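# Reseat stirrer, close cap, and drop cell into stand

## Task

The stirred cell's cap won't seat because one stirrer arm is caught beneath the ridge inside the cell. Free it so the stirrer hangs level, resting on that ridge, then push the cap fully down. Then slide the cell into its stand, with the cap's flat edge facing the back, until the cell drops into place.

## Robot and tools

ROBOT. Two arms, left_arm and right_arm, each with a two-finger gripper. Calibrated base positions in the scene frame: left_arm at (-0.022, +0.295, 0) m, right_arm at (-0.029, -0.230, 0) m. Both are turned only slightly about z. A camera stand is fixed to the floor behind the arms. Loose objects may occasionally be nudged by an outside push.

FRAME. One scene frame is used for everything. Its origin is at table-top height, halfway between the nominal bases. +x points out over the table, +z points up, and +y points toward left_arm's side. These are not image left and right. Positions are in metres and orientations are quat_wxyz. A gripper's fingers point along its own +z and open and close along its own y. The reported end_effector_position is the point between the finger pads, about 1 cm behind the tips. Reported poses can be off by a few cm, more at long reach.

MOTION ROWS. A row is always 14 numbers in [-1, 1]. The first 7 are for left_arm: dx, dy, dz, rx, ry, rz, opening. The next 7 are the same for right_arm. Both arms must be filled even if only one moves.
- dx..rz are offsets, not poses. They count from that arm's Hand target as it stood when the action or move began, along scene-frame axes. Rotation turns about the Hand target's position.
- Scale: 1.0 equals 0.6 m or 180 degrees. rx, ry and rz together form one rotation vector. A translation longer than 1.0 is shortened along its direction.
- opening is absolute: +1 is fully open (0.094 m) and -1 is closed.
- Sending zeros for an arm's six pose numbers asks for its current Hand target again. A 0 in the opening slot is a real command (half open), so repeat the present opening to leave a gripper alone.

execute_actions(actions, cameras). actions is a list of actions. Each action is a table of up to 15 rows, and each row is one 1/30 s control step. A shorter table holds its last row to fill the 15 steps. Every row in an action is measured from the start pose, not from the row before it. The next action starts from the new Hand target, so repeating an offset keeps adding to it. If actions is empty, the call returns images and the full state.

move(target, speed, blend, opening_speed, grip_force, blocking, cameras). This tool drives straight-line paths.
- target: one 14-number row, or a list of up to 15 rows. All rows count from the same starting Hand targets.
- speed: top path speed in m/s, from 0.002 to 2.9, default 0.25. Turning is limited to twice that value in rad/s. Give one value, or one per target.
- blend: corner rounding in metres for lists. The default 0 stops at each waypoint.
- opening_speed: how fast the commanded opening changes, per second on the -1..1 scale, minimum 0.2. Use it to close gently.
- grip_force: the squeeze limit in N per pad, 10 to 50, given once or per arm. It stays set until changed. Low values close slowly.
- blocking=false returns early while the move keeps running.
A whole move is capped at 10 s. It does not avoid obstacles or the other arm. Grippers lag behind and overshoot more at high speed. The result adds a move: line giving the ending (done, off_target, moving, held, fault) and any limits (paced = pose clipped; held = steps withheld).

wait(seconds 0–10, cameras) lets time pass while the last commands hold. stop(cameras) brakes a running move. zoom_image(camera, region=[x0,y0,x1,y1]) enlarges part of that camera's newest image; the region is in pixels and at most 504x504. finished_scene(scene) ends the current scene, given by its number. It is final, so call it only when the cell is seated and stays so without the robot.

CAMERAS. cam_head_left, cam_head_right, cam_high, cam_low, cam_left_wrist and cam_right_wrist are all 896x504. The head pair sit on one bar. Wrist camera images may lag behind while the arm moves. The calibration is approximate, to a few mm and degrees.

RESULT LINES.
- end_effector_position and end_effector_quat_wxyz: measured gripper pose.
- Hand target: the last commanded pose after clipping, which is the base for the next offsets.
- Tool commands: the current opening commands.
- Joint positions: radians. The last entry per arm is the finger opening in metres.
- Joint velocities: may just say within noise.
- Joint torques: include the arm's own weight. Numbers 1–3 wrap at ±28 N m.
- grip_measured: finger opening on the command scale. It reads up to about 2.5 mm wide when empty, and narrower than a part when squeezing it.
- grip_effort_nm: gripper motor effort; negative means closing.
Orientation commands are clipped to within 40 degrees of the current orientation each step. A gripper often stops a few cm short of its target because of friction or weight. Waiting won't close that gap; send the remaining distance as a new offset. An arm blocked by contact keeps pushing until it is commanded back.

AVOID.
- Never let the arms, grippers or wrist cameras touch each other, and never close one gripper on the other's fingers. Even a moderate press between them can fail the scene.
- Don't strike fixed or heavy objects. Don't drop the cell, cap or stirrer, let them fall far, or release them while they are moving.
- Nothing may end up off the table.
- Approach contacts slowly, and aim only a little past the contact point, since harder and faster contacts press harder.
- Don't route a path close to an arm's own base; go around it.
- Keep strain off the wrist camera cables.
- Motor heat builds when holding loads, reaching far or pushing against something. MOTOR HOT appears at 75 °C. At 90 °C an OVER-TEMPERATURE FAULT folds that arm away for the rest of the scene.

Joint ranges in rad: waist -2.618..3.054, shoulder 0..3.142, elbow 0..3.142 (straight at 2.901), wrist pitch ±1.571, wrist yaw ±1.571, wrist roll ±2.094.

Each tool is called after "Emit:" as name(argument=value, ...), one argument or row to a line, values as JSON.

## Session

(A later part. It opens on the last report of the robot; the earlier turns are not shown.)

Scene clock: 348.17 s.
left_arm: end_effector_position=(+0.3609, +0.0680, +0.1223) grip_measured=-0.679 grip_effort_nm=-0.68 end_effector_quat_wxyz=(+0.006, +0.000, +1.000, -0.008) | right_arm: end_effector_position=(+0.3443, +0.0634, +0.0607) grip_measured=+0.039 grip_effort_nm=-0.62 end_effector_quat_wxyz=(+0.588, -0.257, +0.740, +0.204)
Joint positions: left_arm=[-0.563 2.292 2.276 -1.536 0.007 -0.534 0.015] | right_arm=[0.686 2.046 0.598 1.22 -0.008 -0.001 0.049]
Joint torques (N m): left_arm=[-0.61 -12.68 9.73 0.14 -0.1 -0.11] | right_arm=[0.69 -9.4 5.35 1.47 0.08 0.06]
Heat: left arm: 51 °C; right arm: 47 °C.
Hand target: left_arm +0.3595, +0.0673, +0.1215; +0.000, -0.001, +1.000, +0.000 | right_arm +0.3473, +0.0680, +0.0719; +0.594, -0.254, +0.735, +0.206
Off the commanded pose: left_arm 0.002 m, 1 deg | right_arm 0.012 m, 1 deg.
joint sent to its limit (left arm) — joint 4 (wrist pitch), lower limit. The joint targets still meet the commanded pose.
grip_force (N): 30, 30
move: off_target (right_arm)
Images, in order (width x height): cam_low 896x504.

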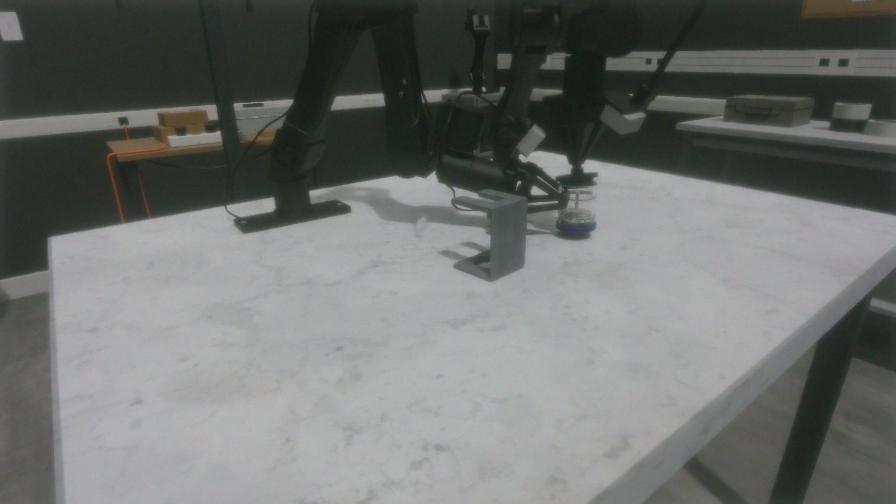

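Emit:
move(
  target=[0,0,0.008,0,0,0,-0.8,0,0,0,-0.06,-0.047,0,0.0],
  speed=0.06,
  cameras=["cam_low","cam_right_wrist"],
)

Emit:
zoom_image(
  camera="cam_low",
  region=[520, 130, 620, 250],
)

Scene clock: 355.90 s.
left_arm: end_effector_position=(+0.3596, +0.0690, +0.1236) grip_measured=-0.679 grip_effort_nm=-0.68 end_effector_quat_wxyz=(+0.004, +0.000, +1.000, -0.006) | right_arm: end_effector_position=(+0.3421, +0.0630, +0.0539) grip_measured=+0.028 grip_effort_nm=-0.62 end_effector_quat_wxyz=(+0.599, -0.325, +0.722, +0.122)
Joint positions: left_arm=[-0.563 2.292 2.281 -1.547 0.007 -0.534 0.015] | right_arm=[0.716 2.046 0.598 1.192 0.064 -0.205 0.048]
Joint torques (N m): left_arm=[-0.65 -13.64 9.16 0.26 -0.08 -0.1] | right_arm=[0.55 -9.06 5.3 1.84 0.19 -0.2]
Heat: left arm: 51 °C; right arm: 46 °C.
Hand target: left_arm +0.3596, +0.0672, +0.1263; +0.000, -0.001, +1.000, +0.000 | right_arm +0.3473, +0.0680, +0.0719; +0.620, -0.323, +0.706, +0.117
Off the commanded pose: left_arm 0.003 m, 1 deg | right_arm 0.019 m, 3 deg.
joint sent to its limit (left arm) — joint 4 (wrist pitch), lower limit. The joint targets still meet the commanded pose.
grip_force (N): 30, 30
move: off_target (right_arm)
camera_calibration:
cam_right_wrist: T_world_to_cam=[[0.608452, -0.759101, 0.231411, -0.174264], [-0.395617, -0.542923, -0.740758, 0.246913], [0.687948, 0.359166, -0.630656, -0.134455], [0, 0, 0, 1]] pos_world=[0.296212, 0.0500623, 0.138435]
Images, in order (width x height): cam_low 896x504, cam_right_wrist 896x504.

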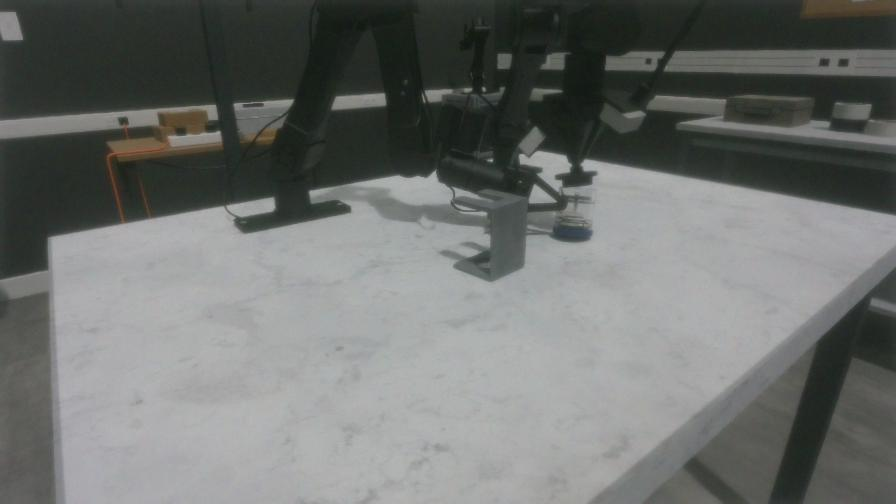

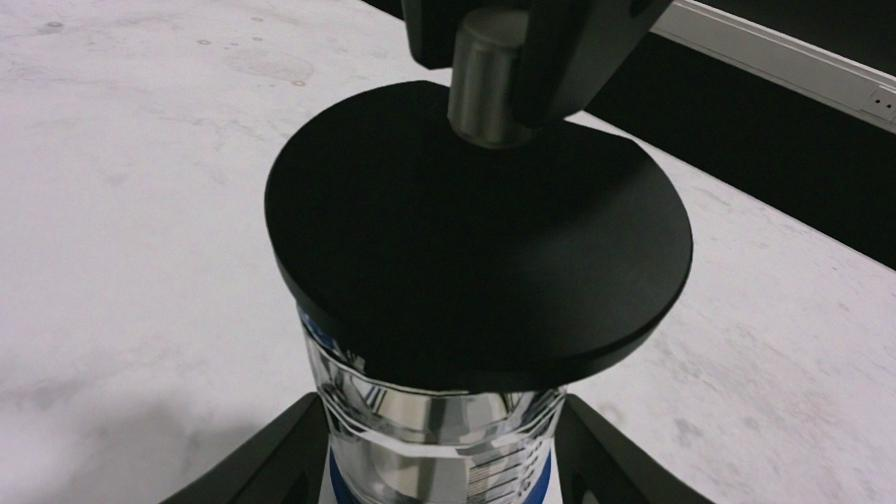

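Scaled by 4.200 from the camera's 896x504 image, which has a finer 1280x720 frame.

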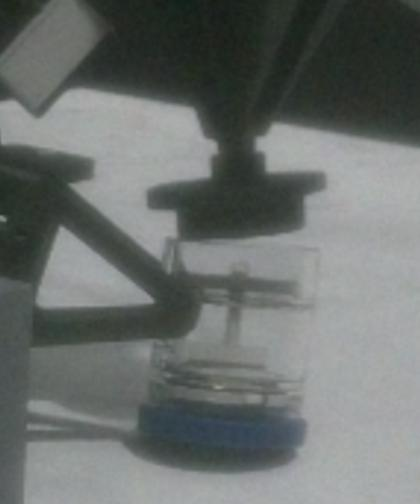

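Emit:
move(
  target=[0,0,0.12,0,0,0,-0.8,0,0,0,0.0,0.0,0,0.0],
  speed=0.08,
  cameras=["cam_low","cam_right_wrist","cam_left_wrist"],
)

Emit:
zoom_image(
  camera="cam_low",
  region=[520, 130, 620, 250],
)

Emit:
zoom_image(
  camera="cam_right_wrist",
  region=[250, 150, 650, 504],
)

Scene clock: 366.87 s.
left_arm: end_effector_position=(+0.3625, +0.0672, +0.1786) grip_measured=-0.679 grip_effort_nm=-0.67 end_effector_quat_wxyz=(+0.066, +0.000, +0.997, -0.043) | right_arm: end_effector_position=(+0.3425, +0.0625, +0.0541) grip_measured=+0.028 grip_effort_nm=-0.62 end_effector_quat_wxyz=(+0.600, -0.328, +0.720, +0.117)
Joint positions: left_arm=[-0.563 2.187 2.32 -1.547 0.007 -0.534 0.015] | right_arm=[0.716 2.046 0.598 1.193 0.067 -0.217 0.048]
Joint torques (N m): left_arm=[-0.58 -16.39 8.83 0.56 -0.09 -0.11] | right_arm=[0.61 -8.91 5.2 1.86 0.11 -0.08]
Heat: left arm: 51 °C; right arm: 46 °C.
Hand target: left_arm +0.3596, +0.0672, +0.1983; +0.000, -0.001, +1.000, +0.000 | right_arm +0.3473, +0.0680, +0.0718; +0.620, -0.323, +0.706, +0.117
Off the commanded pose: left_arm 0.020 m, 9 deg | right_arm 0.019 m, 3 deg.
joint sent to its limit (left arm) — joint 4 (wrist pitch), lower limit. The joint targets are off in orientation, not in position.
grip_force (N): 30, 30
move: off_target (left_arm, right_arm)
camera_calibration:
cam_left_wrist: T_world_to_cam=[[-0.00323604, -0.99673, 0.080744, 0.0550545], [-0.956822, 0.0265554, 0.28946, 0.334291], [-0.290658, -0.0763209, -0.953778, 0.372399], [0, 0, 0, 1]] pos_world=[0.428276, 0.074419, 0.253977]
cam_right_wrist: T_world_to_cam=[[0.60636, -0.75705, 0.243316, -0.174979], [-0.390016, -0.549789, -0.738661, 0.24535], [0.692976, 0.352998, -0.628631, -0.135818], [0, 0, 0, 1]] pos_world=[0.295909, 0.0503665, 0.138426]
Images, in order (width x height): cam_low 896x504, cam_left_wrist 896x504, cam_right_wrist 896x504.

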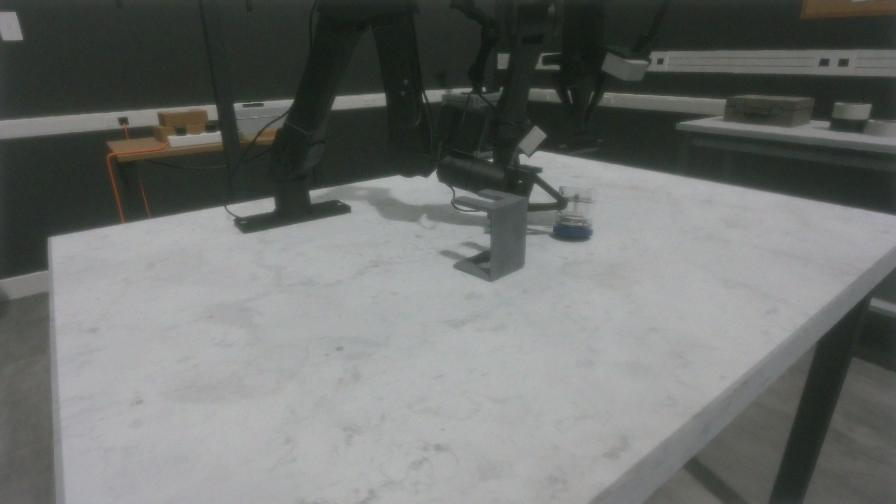

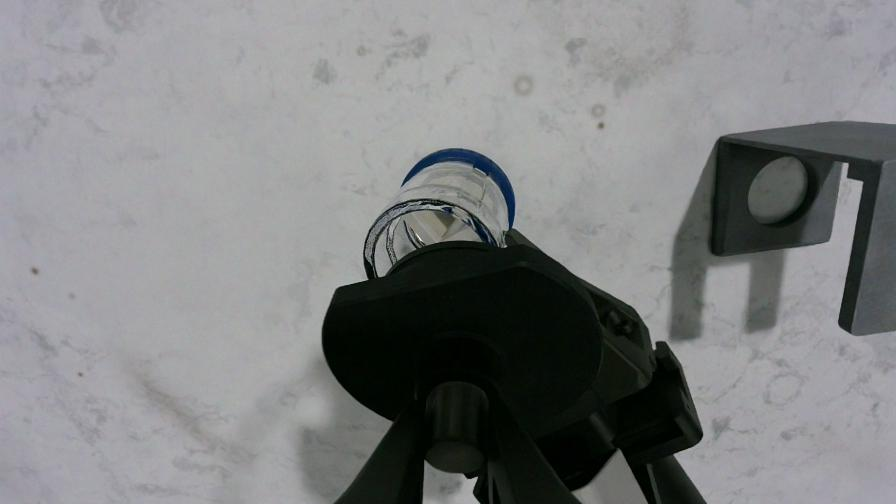

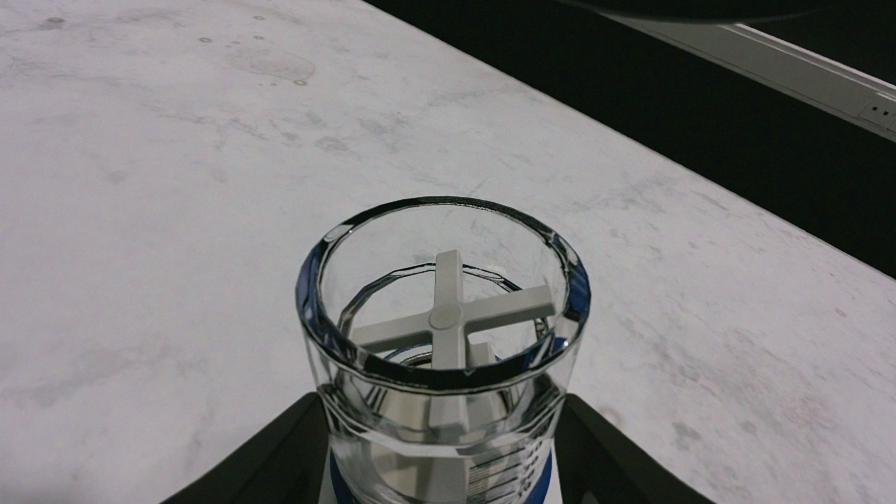

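Scaled by 4.200 from the camera's 896x504 image, which has a finer 1280x720 frame.

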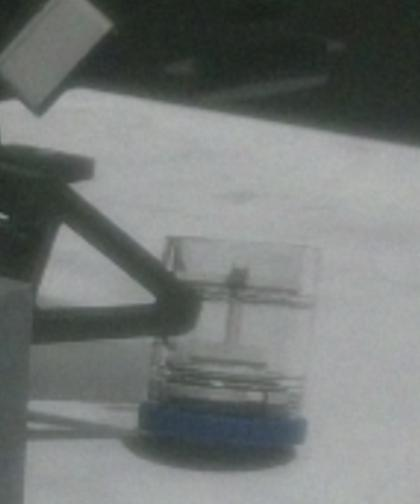

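Scaled by 1.260 from the camera's 896x504 image, which has a finer 1280x720 frame.

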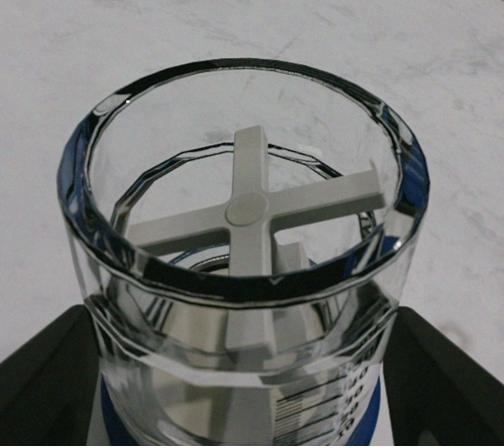

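Emit:
zoom_image(
  camera="cam_right_wrist",
  region=[290, 190, 460, 400],
)

Emit:
zoom_image(
  camera="cam_right_wrist",
  region=[430, 190, 600, 400],
)

Scaled by 2.400 from the camera's 896x504 image, which has a finer 1280x720 frame.

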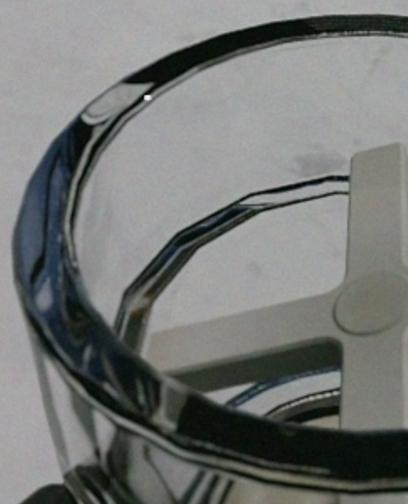

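Scaled by 2.400 from the camera's 896x504 image, which has a finer 1280x720 frame.

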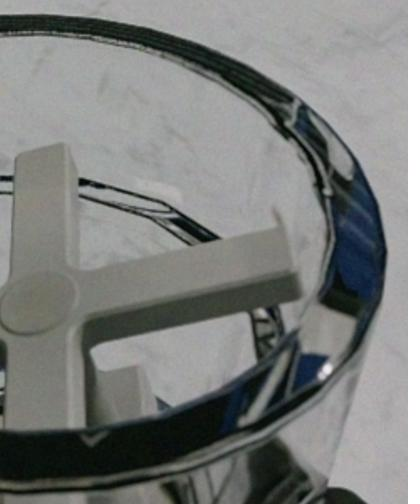

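Emit:
move(
  target=[
    [0.0,0.28,0.0,0,0,0,-0.8,0,0,0,0.06,0.047,0,0.0],
    [0.03,0.28,-0.16,0,0,0,-0.8,0,0,-0.03,0.06,0.047,0,0.0],
  ],
  speed=0.12,
  blend=0.01,
  cameras=["cam_low","cam_right_wrist","cam_left_wrist"],
)

Emit:
zoom_image(
  camera="cam_right_wrist",
  region=[250, 150, 650, 504],
)

Scene clock: 396.17 s.
left_arm: end_effector_position=(+0.3781, +0.2314, +0.1150) grip_measured=-0.679 grip_effort_nm=-0.67 end_effector_quat_wxyz=(+0.014, -0.003, +1.000, -0.007) | right_arm: end_effector_position=(+0.3428, +0.0648, +0.0507) grip_measured=+0.028 grip_effort_nm=-0.62 end_effector_quat_wxyz=(+0.589, -0.255, +0.740, +0.200)
Joint positions: left_arm=[-0.185 2.066 1.883 -1.357 0.009 -0.161 0.015] | right_arm=[0.699 2.094 0.598 1.267 0.014 -0.002 0.048]
Joint torques (N m): left_arm=[0.47 -10.18 6.43 0.52 -0.1 0.11] | right_arm=[-0.31 -6.79 5.34 1.82 -0.08 0.05]
Heat: left arm: 56 °C; right arm: 45 °C.
Hand target: left_arm +0.3775, +0.2352, +0.1022; +0.000, -0.001, +1.000, +0.000 | right_arm +0.3473, +0.0680, +0.0539; +0.594, -0.254, +0.735, +0.206
Off the commanded pose: left_arm 0.013 m, 2 deg | right_arm 0.006 m, 1 deg.
grip_force (N): 30, 30
move: off_target (left_arm)
camera_calibration:
cam_left_wrist: T_world_to_cam=[[0.00775555, -0.999928, 0.00912671, 0.228644], [-0.921804, -0.00361148, 0.38764, 0.34565], [-0.387579, -0.0114194, -0.921766, 0.346664], [0, 0, 0, 1]] pos_world=[0.451208, 0.233835, 0.183469]
cam_right_wrist: T_world_to_cam=[[0.608528, -0.793159, 0.0243444, -0.159885], [-0.482893, -0.394481, -0.781793, 0.268151], [0.629689, 0.463987, -0.623063, -0.124808], [0, 0, 0, 1]] pos_world=[0.305373, 0.0368756, 0.135768]
Images, in order (width x height): cam_low 896x504, cam_left_wrist 896x504, cam_right_wrist 896x504.

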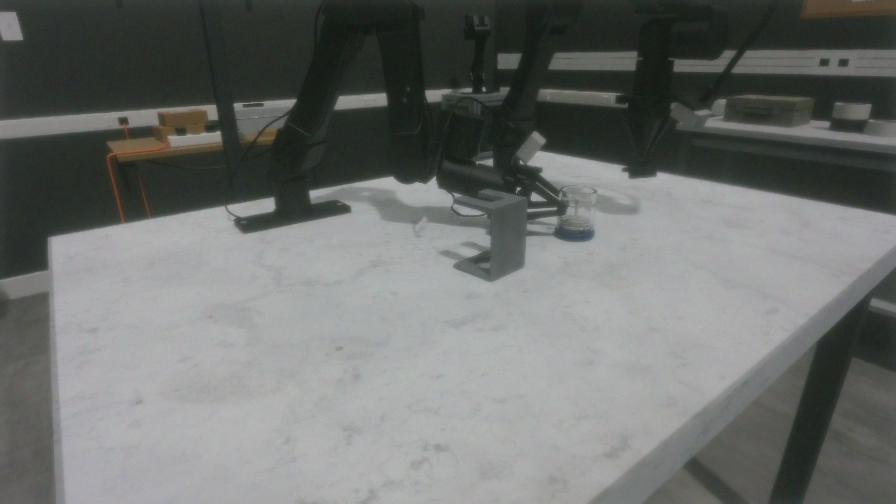

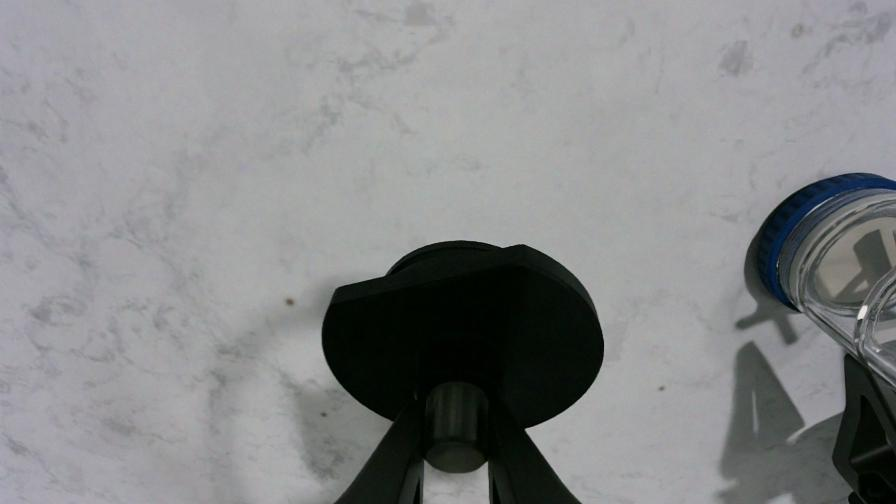

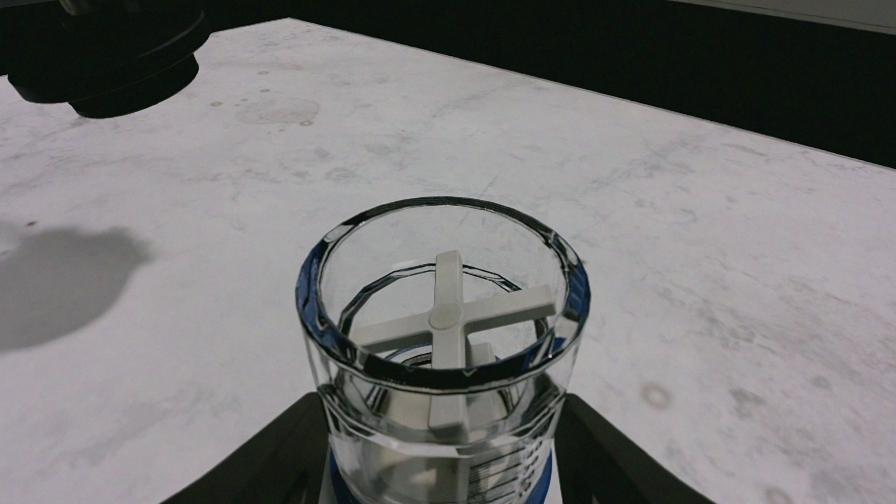

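Scaled by 1.260 from the camera's 896x504 image, which has a finer 1280x720 frame.

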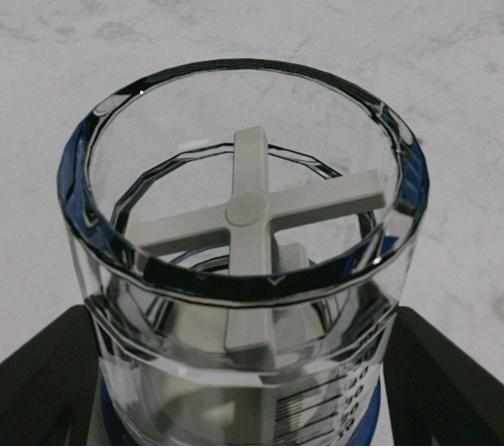

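Emit:
move(
  target=[0.0,0.02,-0.10,0,0,0,-0.8,0,0,0,0,0,0,0.0],
  speed=0.1,
  cameras=["cam_low","cam_right_wrist"],
)

Emit:
zoom_image(
  camera="cam_low",
  region=[560, 90, 720, 250],
)

Scene clock: 402.50 s.
left_arm: end_effector_position=(+0.3804, +0.2433, +0.0558) grip_measured=-0.679 grip_effort_nm=-0.68 end_effector_quat_wxyz=(+0.015, -0.003, +1.000, -0.007) | right_arm: end_effector_position=(+0.3428, +0.0648, +0.0507) grip_measured=+0.028 grip_effort_nm=-0.62 end_effector_quat_wxyz=(+0.589, -0.255, +0.740, +0.200)
Joint positions: left_arm=[-0.155 2.081 1.67 -1.128 0.009 -0.131 0.015] | right_arm=[0.699 2.094 0.598 1.267 0.014 -0.002 0.048]
Joint torques (N m): left_arm=[0.43 -10.26 6.37 0.52 -0.1 0.11] | right_arm=[-0.43 -6.72 5.2 1.81 -0.1 0.05]
Heat: left arm: 53 °C; right arm: 46 °C.
Hand target: left_arm +0.3776, +0.2472, +0.0423; +0.000, -0.001, +1.000, +0.000 | right_arm +0.3473, +0.0680, +0.0539; +0.594, -0.254, +0.735, +0.206
Off the commanded pose: left_arm 0.014 m, 2 deg | right_arm 0.006 m, 1 deg.
grip_force (N): 30, 30
move: off_target (left_arm)
camera_calibration:
cam_right_wrist: T_world_to_cam=[[0.608528, -0.793159, 0.0243444, -0.159885], [-0.482893, -0.394481, -0.781793, 0.268151], [0.629689, 0.463987, -0.623063, -0.124808], [0, 0, 0, 1]] pos_world=[0.305373, 0.0368756, 0.135768]
Images, in order (width x height): cam_low 896x504, cam_right_wrist 896x504.

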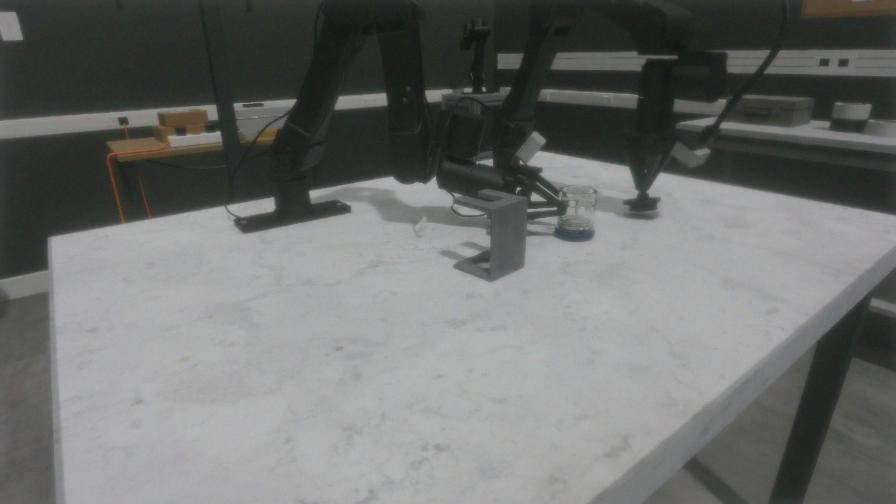

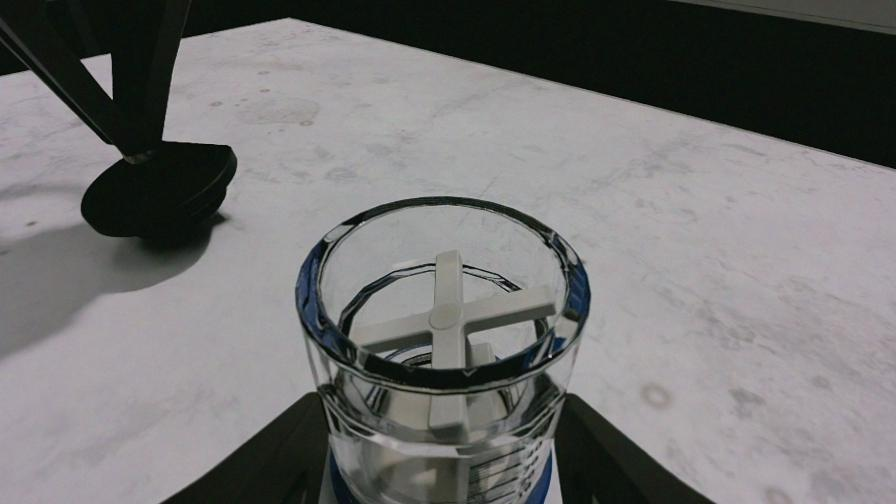

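Scaled by 3.150 from the camera's 896x504 image, which has a finer 1280x720 frame.

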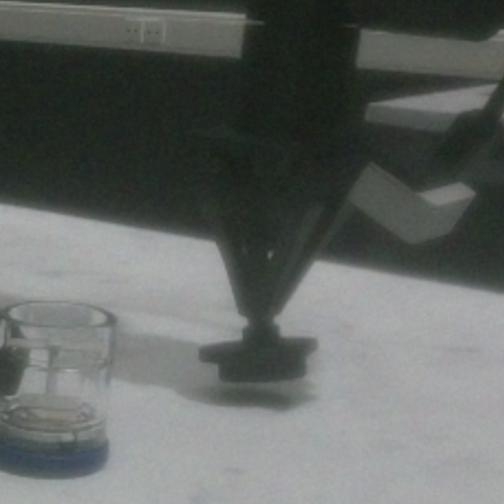

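Near. Lower slowly until z stops.

Emit:
move(
  target=[0.0,0.0,-0.02,0,0,0,-0.8,0,0,0,0,0,0,0.0],
  speed=0.03,
)

Emit:
move(
  target=[0.0,0.0,-0.01,0,0,0,-0.8,0,0,0,0,0,0,0.0],
  speed=0.03,
  cameras=["cam_low"],
)

Emit:
zoom_image(
  camera="cam_low",
  region=[560, 90, 720, 250],
)

Scene clock: 410.10 s.
left_arm: end_effector_position=(+0.3816, +0.2431, +0.0466) grip_measured=-0.679 grip_effort_nm=-0.67 end_effector_quat_wxyz=(+0.018, -0.003, +1.000, -0.007) | right_arm: end_effector_position=(+0.3428, +0.0648, +0.0507) grip_measured=+0.028 grip_effort_nm=-0.62 end_effector_quat_wxyz=(+0.589, -0.255, +0.740, +0.200)
Joint positions: left_arm=[-0.155 2.086 1.641 -1.087 0.009 -0.131 0.015] | right_arm=[0.699 2.094 0.598 1.267 0.014 -0.002 0.048]
Joint torques (N m): left_arm=[0.4 -9.84 5.98 0.53 -0.11 0.1] | right_arm=[-0.42 -6.84 5.14 1.84 -0.11 0.06]
Heat: left arm: 51 °C; right arm: 46 °C.
Hand target: left_arm +0.3775, +0.2472, +0.0303; +0.000, -0.001, +1.000, +0.000 | right_arm +0.3473, +0.0680, +0.0539; +0.594, -0.254, +0.735, +0.206
Off the commanded pose: left_arm 0.017 m, 2 deg | right_arm 0.006 m, 1 deg.
grip_force (N): 30, 30
move: off_target (left_arm)

Scene clock: 410.80 s.
left_arm: end_effector_position=(+0.3828, +0.2430, +0.0456) grip_measured=-0.679 grip_effort_nm=-0.67 end_effector_quat_wxyz=(+0.021, -0.003, +1.000, -0.007) | right_arm: end_effector_position=(+0.3428, +0.0648, +0.0507) grip_measured=+0.028 grip_effort_nm=-0.62 end_effector_quat_wxyz=(+0.589, -0.255, +0.740, +0.200)
Joint positions: left_arm=[-0.155 2.086 1.637 -1.077 0.009 -0.131 0.015] | right_arm=[0.699 2.094 0.598 1.267 0.014 -0.002 0.048]
Joint torques (N m): left_arm=[0.42 -9.4 4.97 0.67 -0.11 0.09] | right_arm=[-0.42 -6.83 5.2 1.82 -0.07 0.05]
Heat: left arm: 51 °C; right arm: 46 °C.
Hand target: left_arm +0.3775, +0.2472, +0.0243; +0.000, -0.001, +1.000, +0.000 | right_arm +0.3473, +0.0680, +0.0539; +0.594, -0.254, +0.735, +0.206
Off the commanded pose: left_arm 0.022 m, 3 deg | right_arm 0.006 m, 1 deg.
grip_force (N): 30, 30
move: off_target (left_arm)
Images, in order (width x height): cam_low 896x504.

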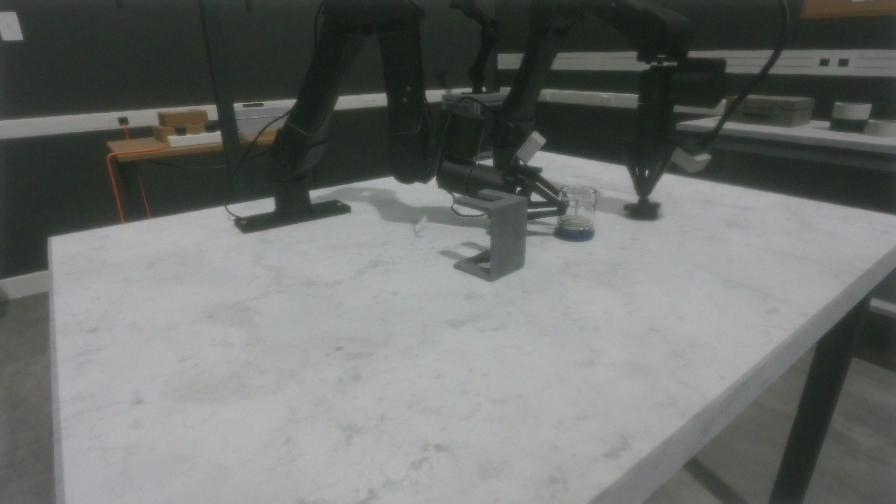

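Scaled by 3.150 from the camera's 896x504 image, which has a finer 1280x720 frame.

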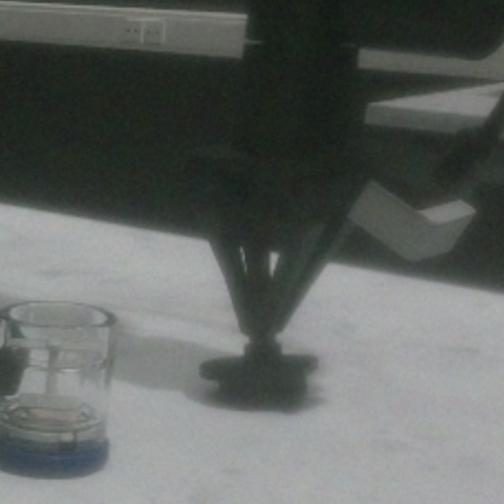

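Emit:
move(
  target=[0.003,-0.0,0.018,0,0,0,-0.8,0,0,0,0,0,0,0.0],
  speed=0.03,
)

Emit:
move(
  target=[
    [0,0,0,0,0,0,-0.3,0,0,0,0,0,0,0.0],
    [0,0,0.2,0,0,0,-0.3,0,0,0,0,0,0,0.0],
  ],
  speed=0.15,
  opening_speed=0.5,
  cameras=["cam_low","cam_left_wrist"],
)

Scene clock: 418.27 s.
left_arm: end_effector_position=(+0.3820, +0.2431, +0.0461) grip_measured=-0.679 grip_effort_nm=-0.67 end_effector_quat_wxyz=(+0.019, -0.002, +1.000, -0.007) | right_arm: end_effector_position=(+0.3428, +0.0648, +0.0507) grip_measured=+0.028 grip_effort_nm=-0.62 end_effector_quat_wxyz=(+0.589, -0.255, +0.740, +0.200)
Joint positions: left_arm=[-0.155 2.086 1.639 -1.083 0.009 -0.131 0.015] | right_arm=[0.699 2.094 0.598 1.267 0.014 -0.002 0.048]
Joint torques (N m): left_arm=[0.47 -9.62 8.38 0.28 -0.1 0.1] | right_arm=[-0.42 -6.79 5.35 1.83 -0.13 0.06]
Heat: left arm: 49 °C; right arm: 47 °C.
Hand target: left_arm +0.3794, +0.2472, +0.0351; +0.000, -0.001, +1.000, +0.000 | right_arm +0.3473, +0.0680, +0.0539; +0.594, -0.254, +0.735, +0.206
Off the commanded pose: left_arm 0.012 m, 2 deg | right_arm 0.006 m, 1 deg.
grip_force (N): 30, 30
move: off_target (left_arm)

Scene clock: 421.03 s.
left_arm: end_effector_position=(+0.3806, +0.2434, +0.1623) grip_measured=-0.302 grip_effort_nm=0.07 end_effector_quat_wxyz=(+0.022, -0.002, +1.000, -0.007) | right_arm: end_effector_position=(+0.3428, +0.0648, +0.0507) grip_measured=+0.028 grip_effort_nm=-0.62 end_effector_quat_wxyz=(+0.589, -0.255, +0.740, +0.200)
Joint positions: left_arm=[-0.155 2.087 2.105 -1.543 0.009 -0.13 0.033] | right_arm=[0.699 2.094 0.598 1.267 0.014 -0.002 0.048]
Joint torques (N m): left_arm=[0.51 -10.37 7.92 0.28 -0.1 0.1] | right_arm=[-0.4 -6.67 5.19 1.82 -0.1 0.05]
Heat: left arm: 49 °C; right arm: 47 °C.
Hand target: left_arm +0.3793, +0.2472, +0.1551; +0.000, -0.001, +1.000, +0.000 | right_arm +0.3473, +0.0680, +0.0539; +0.594, -0.254, +0.735, +0.206
Off the commanded pose: left_arm 0.008 m, 3 deg | right_arm 0.006 m, 1 deg.
joint sent to its limit (left arm) — joint 4 (wrist pitch), lower limit. The joint targets still meet the commanded pose.
grip_force (N): 30, 30
move: off_target (left_arm)
camera_calibration:
cam_left_wrist: T_world_to_cam=[[0.00661216, -0.999934, 0.00943012, 0.240538], [-0.927645, -0.00261219, 0.373454, 0.333881], [-0.373405, -0.0112171, -0.927601, 0.386861], [0, 0, 0, 1]] pos_world=[0.452589, 0.245733, 0.231895]
Images, in order (width x height): cam_low 896x504, cam_left_wrist 896x504.

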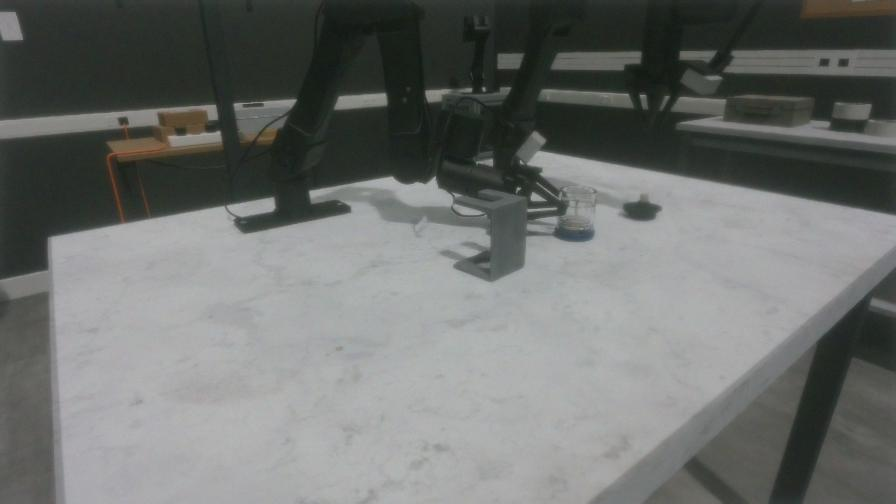

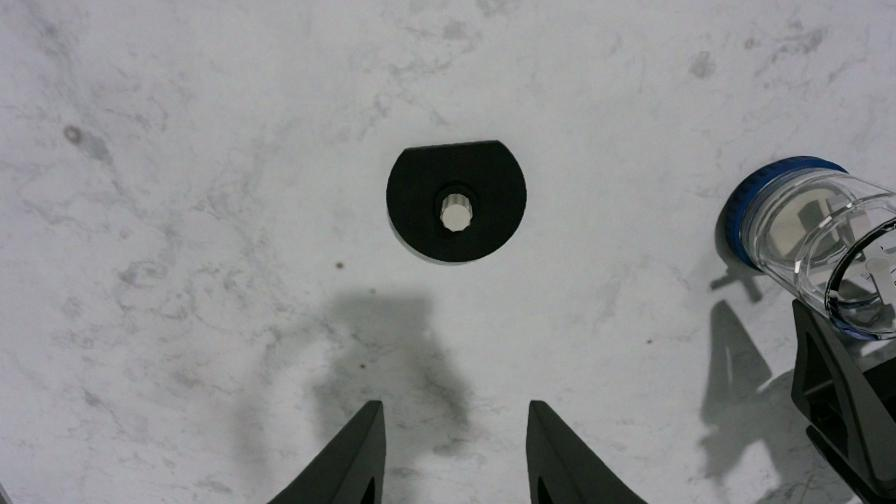

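Emit:
move(
  target=[
    [-0.02,-0.29,0.08,0,0,0,-0.7,0,0,0,0,0,0,0.0],
  ],
  speed=0.15,
  cameras=["cam_low","cam_left_wrist","cam_right_wrist"],
)

Emit:
zoom_image(
  camera="cam_left_wrist",
  region=[320, 100, 620, 400],
)

Scene clock: 437.50 s.
left_arm: end_effector_position=(+0.3639, +0.0719, +0.2127) grip_measured=-0.698 grip_effort_nm=-0.10 end_effector_quat_wxyz=(+0.106, +0.006, +0.992, -0.063) | right_arm: end_effector_position=(+0.3428, +0.0648, +0.0507) grip_measured=+0.028 grip_effort_nm=-0.62 end_effector_quat_wxyz=(+0.589, -0.255, +0.740, +0.200)
Joint positions: left_arm=[-0.553 2.123 2.344 -1.545 0.005 -0.513 0.014] | right_arm=[0.699 2.094 0.598 1.267 0.014 -0.002 0.048]
Joint torques (N m): left_arm=[0.43 -9.69 8.87 0.7 -0.06 -0.11] | right_arm=[-0.5 -6.83 5.12 1.83 -0.1 0.07]
Heat: left arm: 47 °C; right arm: 47 °C.
Hand target: left_arm +0.3675, +0.0733, +0.2031; +0.000, -0.001, +1.000, +0.000 | right_arm +0.3473, +0.0680, +0.0539; +0.594, -0.254, +0.735, +0.206
Off the commanded pose: left_arm 0.010 m, 14 deg | right_arm 0.006 m, 1 deg.
joint sent to its limit (left arm) — joint 4 (wrist pitch), lower limit. The joint targets are off in orientation, not in position.
grip_force (N): 30, 30
move: off_target (left_arm)
camera_calibration:
cam_left_wrist: T_world_to_cam=[[-0.0219259, -0.99261, 0.119355, 0.0553109], [-0.976502, 0.0468634, 0.210351, 0.348137], [-0.21439, -0.111938, -0.970313, 0.383891], [0, 0, 0, 1]] pos_world=[0.423472, 0.0815592, 0.292662]
cam_right_wrist: T_world_to_cam=[[0.608528, -0.793159, 0.0243444, -0.159885], [-0.482893, -0.394481, -0.781793, 0.268151], [0.629689, 0.463987, -0.623063, -0.124808], [0, 0, 0, 1]] pos_world=[0.305373, 0.0368756, 0.135768]
Images, in order (width x height): cam_low 896x504, cam_left_wrist 896x504, cam_right_wrist 896x504.

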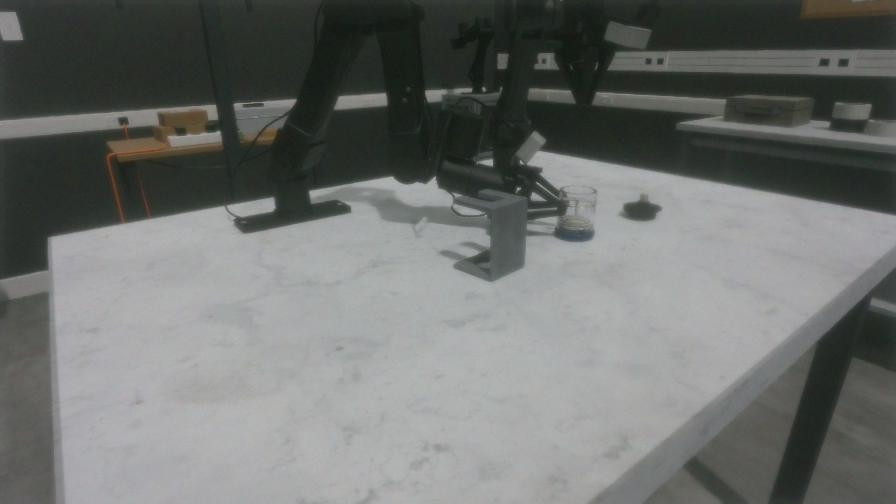

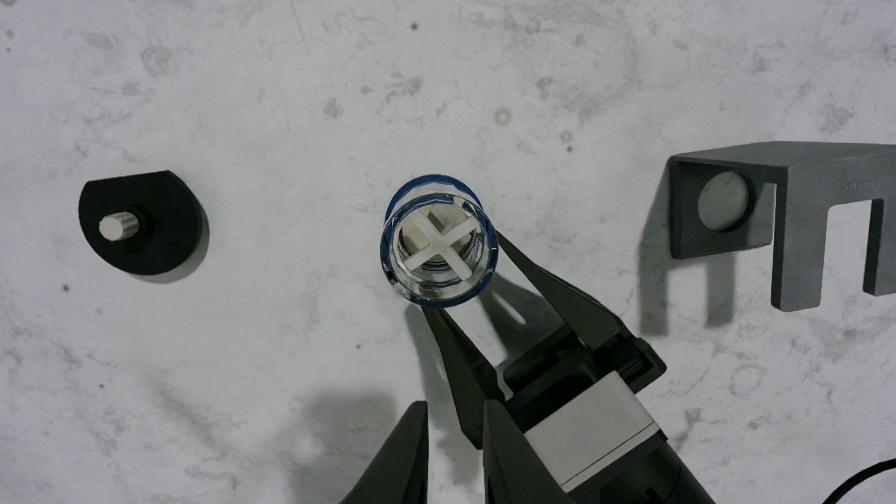

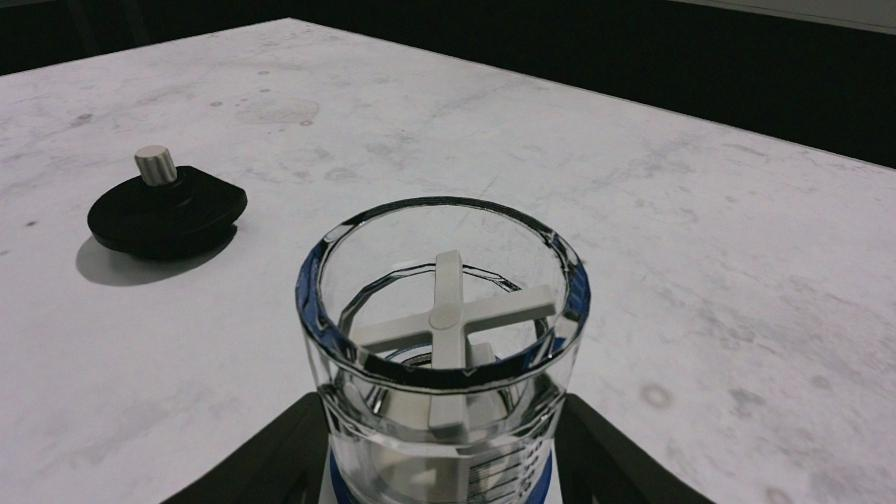

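Scaled by 1.680 from the camera's 896x504 image, which has a finer 1280x720 frame.

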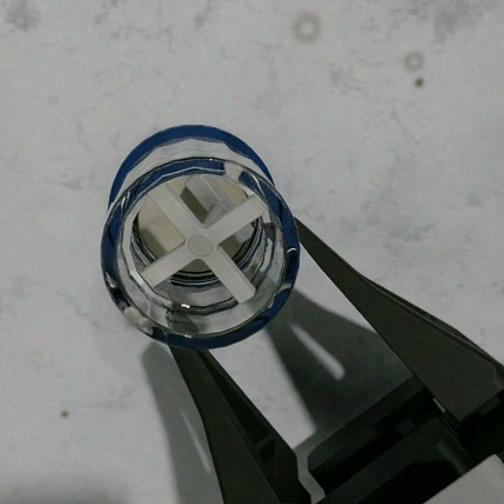

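Emit:
zoom_image(
  camera="cam_left_wrist",
  region=[375, 170, 505, 315],
)

Scaled by 3.476 from the camera's 896x504 image, which has a finer 1280x720 frame.

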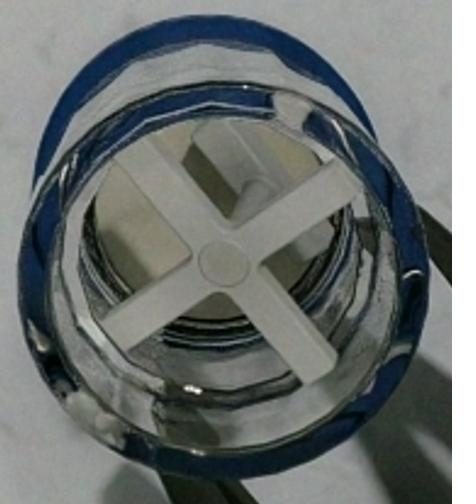

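Emit:
move(
  target=[
    [-0.008,-0.012,-0.09,0,0,0,-0.6,0,0,0,0,0,0,0.0],
  ],
  speed=0.12,
  cameras=["cam_left_wrist"],
)

Scene clock: 487.90 s.
left_arm: end_effector_position=(+0.3671, +0.0654, +0.1671) grip_measured=-0.602 grip_effort_nm=0.07 end_effector_quat_wxyz=(+0.058, +0.001, +0.998, -0.037) | right_arm: end_effector_position=(+0.3428, +0.0648, +0.0507) grip_measured=+0.028 grip_effort_nm=-0.62 end_effector_quat_wxyz=(+0.589, -0.255, +0.740, +0.200)
Joint positions: left_arm=[-0.563 2.224 2.336 -1.545 0.005 -0.532 0.019] | right_arm=[0.699 2.094 0.598 1.267 0.014 -0.002 0.048]
Joint torques (N m): left_arm=[-0.58 -10.81 5.93 0.48 -0.06 -0.11] | right_arm=[-0.42 -6.86 5.24 1.85 -0.1 0.04]
Heat: left arm: 42 °C; right arm: 48 °C.
Hand target: left_arm +0.3626, +0.0660, +0.1491; +0.000, -0.001, +1.000, +0.000 | right_arm +0.3473, +0.0680, +0.0539; +0.594, -0.254, +0.735, +0.206
Off the commanded pose: left_arm 0.019 m, 8 deg | right_arm 0.006 m, 1 deg.
joint sent to its limit (left arm) — joint 4 (wrist pitch), lower limit. The joint targets are off in orientation, not in position.
grip_force (N): 30, 30
move: off_target (left_arm)
camera_calibration:
cam_left_wrist: T_world_to_cam=[[-0.00332637, -0.997621, 0.068851, 0.0561492], [-0.952042, 0.0242244, 0.305006, 0.337806], [-0.305948, -0.0645346, -0.949858, 0.36675], [0, 0, 0, 1]] pos_world=[0.433999, 0.0715006, 0.241462]
Images, in order (width x height): cam_left_wrist 896x504.

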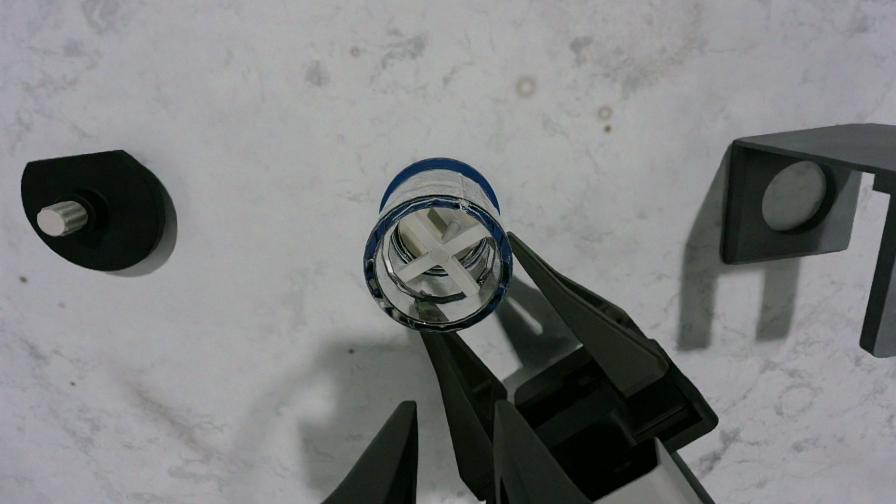

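Emit:
move(
  target=[
    [-0.003,-0.005,-0.095,0,0,0,-0.6,0,0,0,0,0,0,0.0],
  ],
  speed=0.08,
  cameras=["cam_left_wrist","cam_low","cam_right_wrist"],
)

Scene clock: 502.93 s.
left_arm: end_effector_position=(+0.3632, +0.0637, +0.1098) grip_measured=-0.602 grip_effort_nm=0.07 end_effector_quat_wxyz=(+0.017, +0.001, +1.000, -0.013) | right_arm: end_effector_position=(+0.3428, +0.0648, +0.0507) grip_measured=+0.028 grip_effort_nm=-0.62 end_effector_quat_wxyz=(+0.589, -0.255, +0.740, +0.200)
Joint positions: left_arm=[-0.57 2.267 2.183 -1.444 0.005 -0.539 0.019] | right_arm=[0.699 2.094 0.598 1.267 0.014 -0.002 0.048]
Joint torques (N m): left_arm=[-0.58 -11.07 6.31 0.51 -0.07 -0.12] | right_arm=[-0.54 -6.58 5.2 1.82 -0.12 0.04]
Heat: left arm: 42 °C; right arm: 48 °C.
Hand target: left_arm +0.3608, +0.0630, +0.0921; +0.000, -0.001, +1.000, +0.000 | right_arm +0.3473, +0.0680, +0.0539; +0.594, -0.254, +0.735, +0.206
Off the commanded pose: left_arm 0.018 m, 2 deg | right_arm 0.006 m, 1 deg.
grip_force (N): 30, 30
move: off_target (left_arm)
camera_calibration:
cam_left_wrist: T_world_to_cam=[[0.000386596, -0.99979, 0.0205121, 0.0624894], [-0.923595, 0.00750673, 0.383296, 0.333714], [-0.383369, -0.0190931, -0.923398, 0.3334], [0, 0, 0, 1]] pos_world=[0.436008, 0.0663368, 0.178668]
cam_right_wrist: T_world_to_cam=[[0.608528, -0.793159, 0.0243444, -0.159885], [-0.482893, -0.394481, -0.781793, 0.268151], [0.629689, 0.463987, -0.623063, -0.124808], [0, 0, 0, 1]] pos_world=[0.305373, 0.0368756, 0.135768]
Images, in order (width x height): cam_low 896x504, cam_left_wrist 896x504, cam_right_wrist 896x504.

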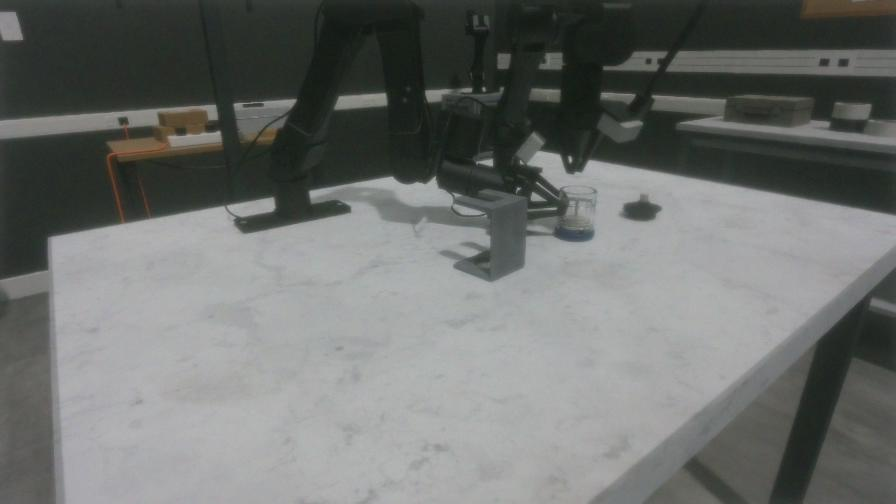

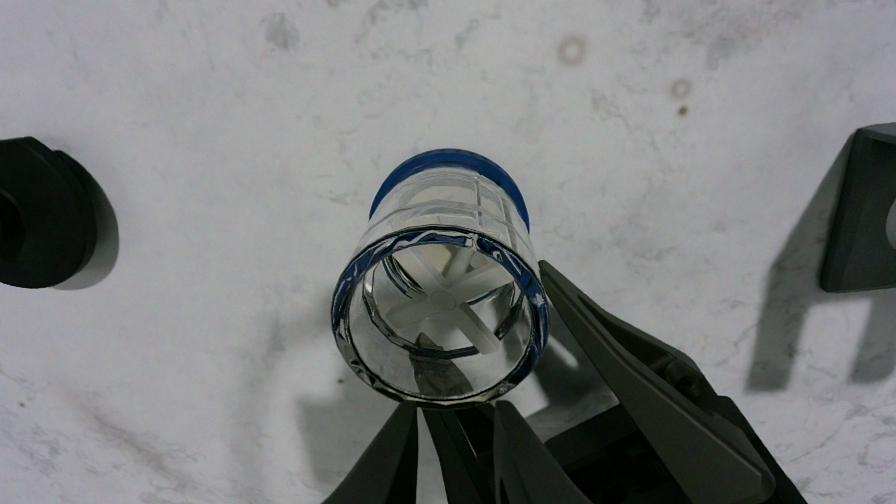

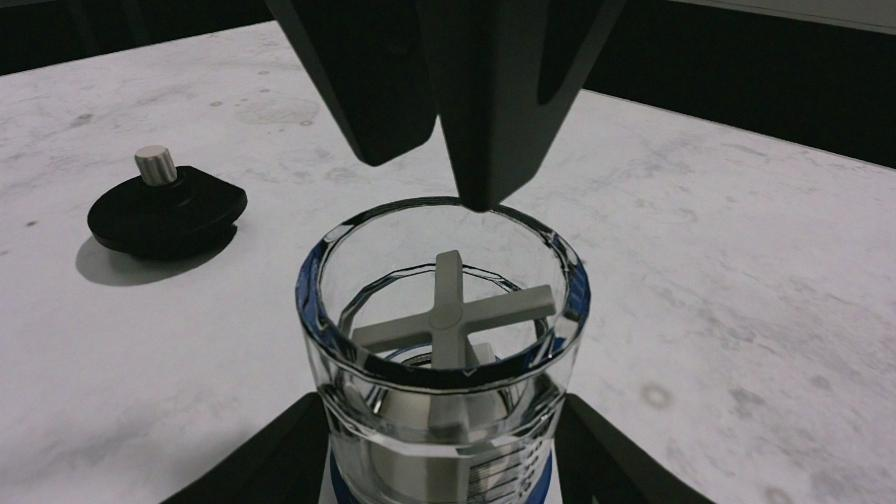

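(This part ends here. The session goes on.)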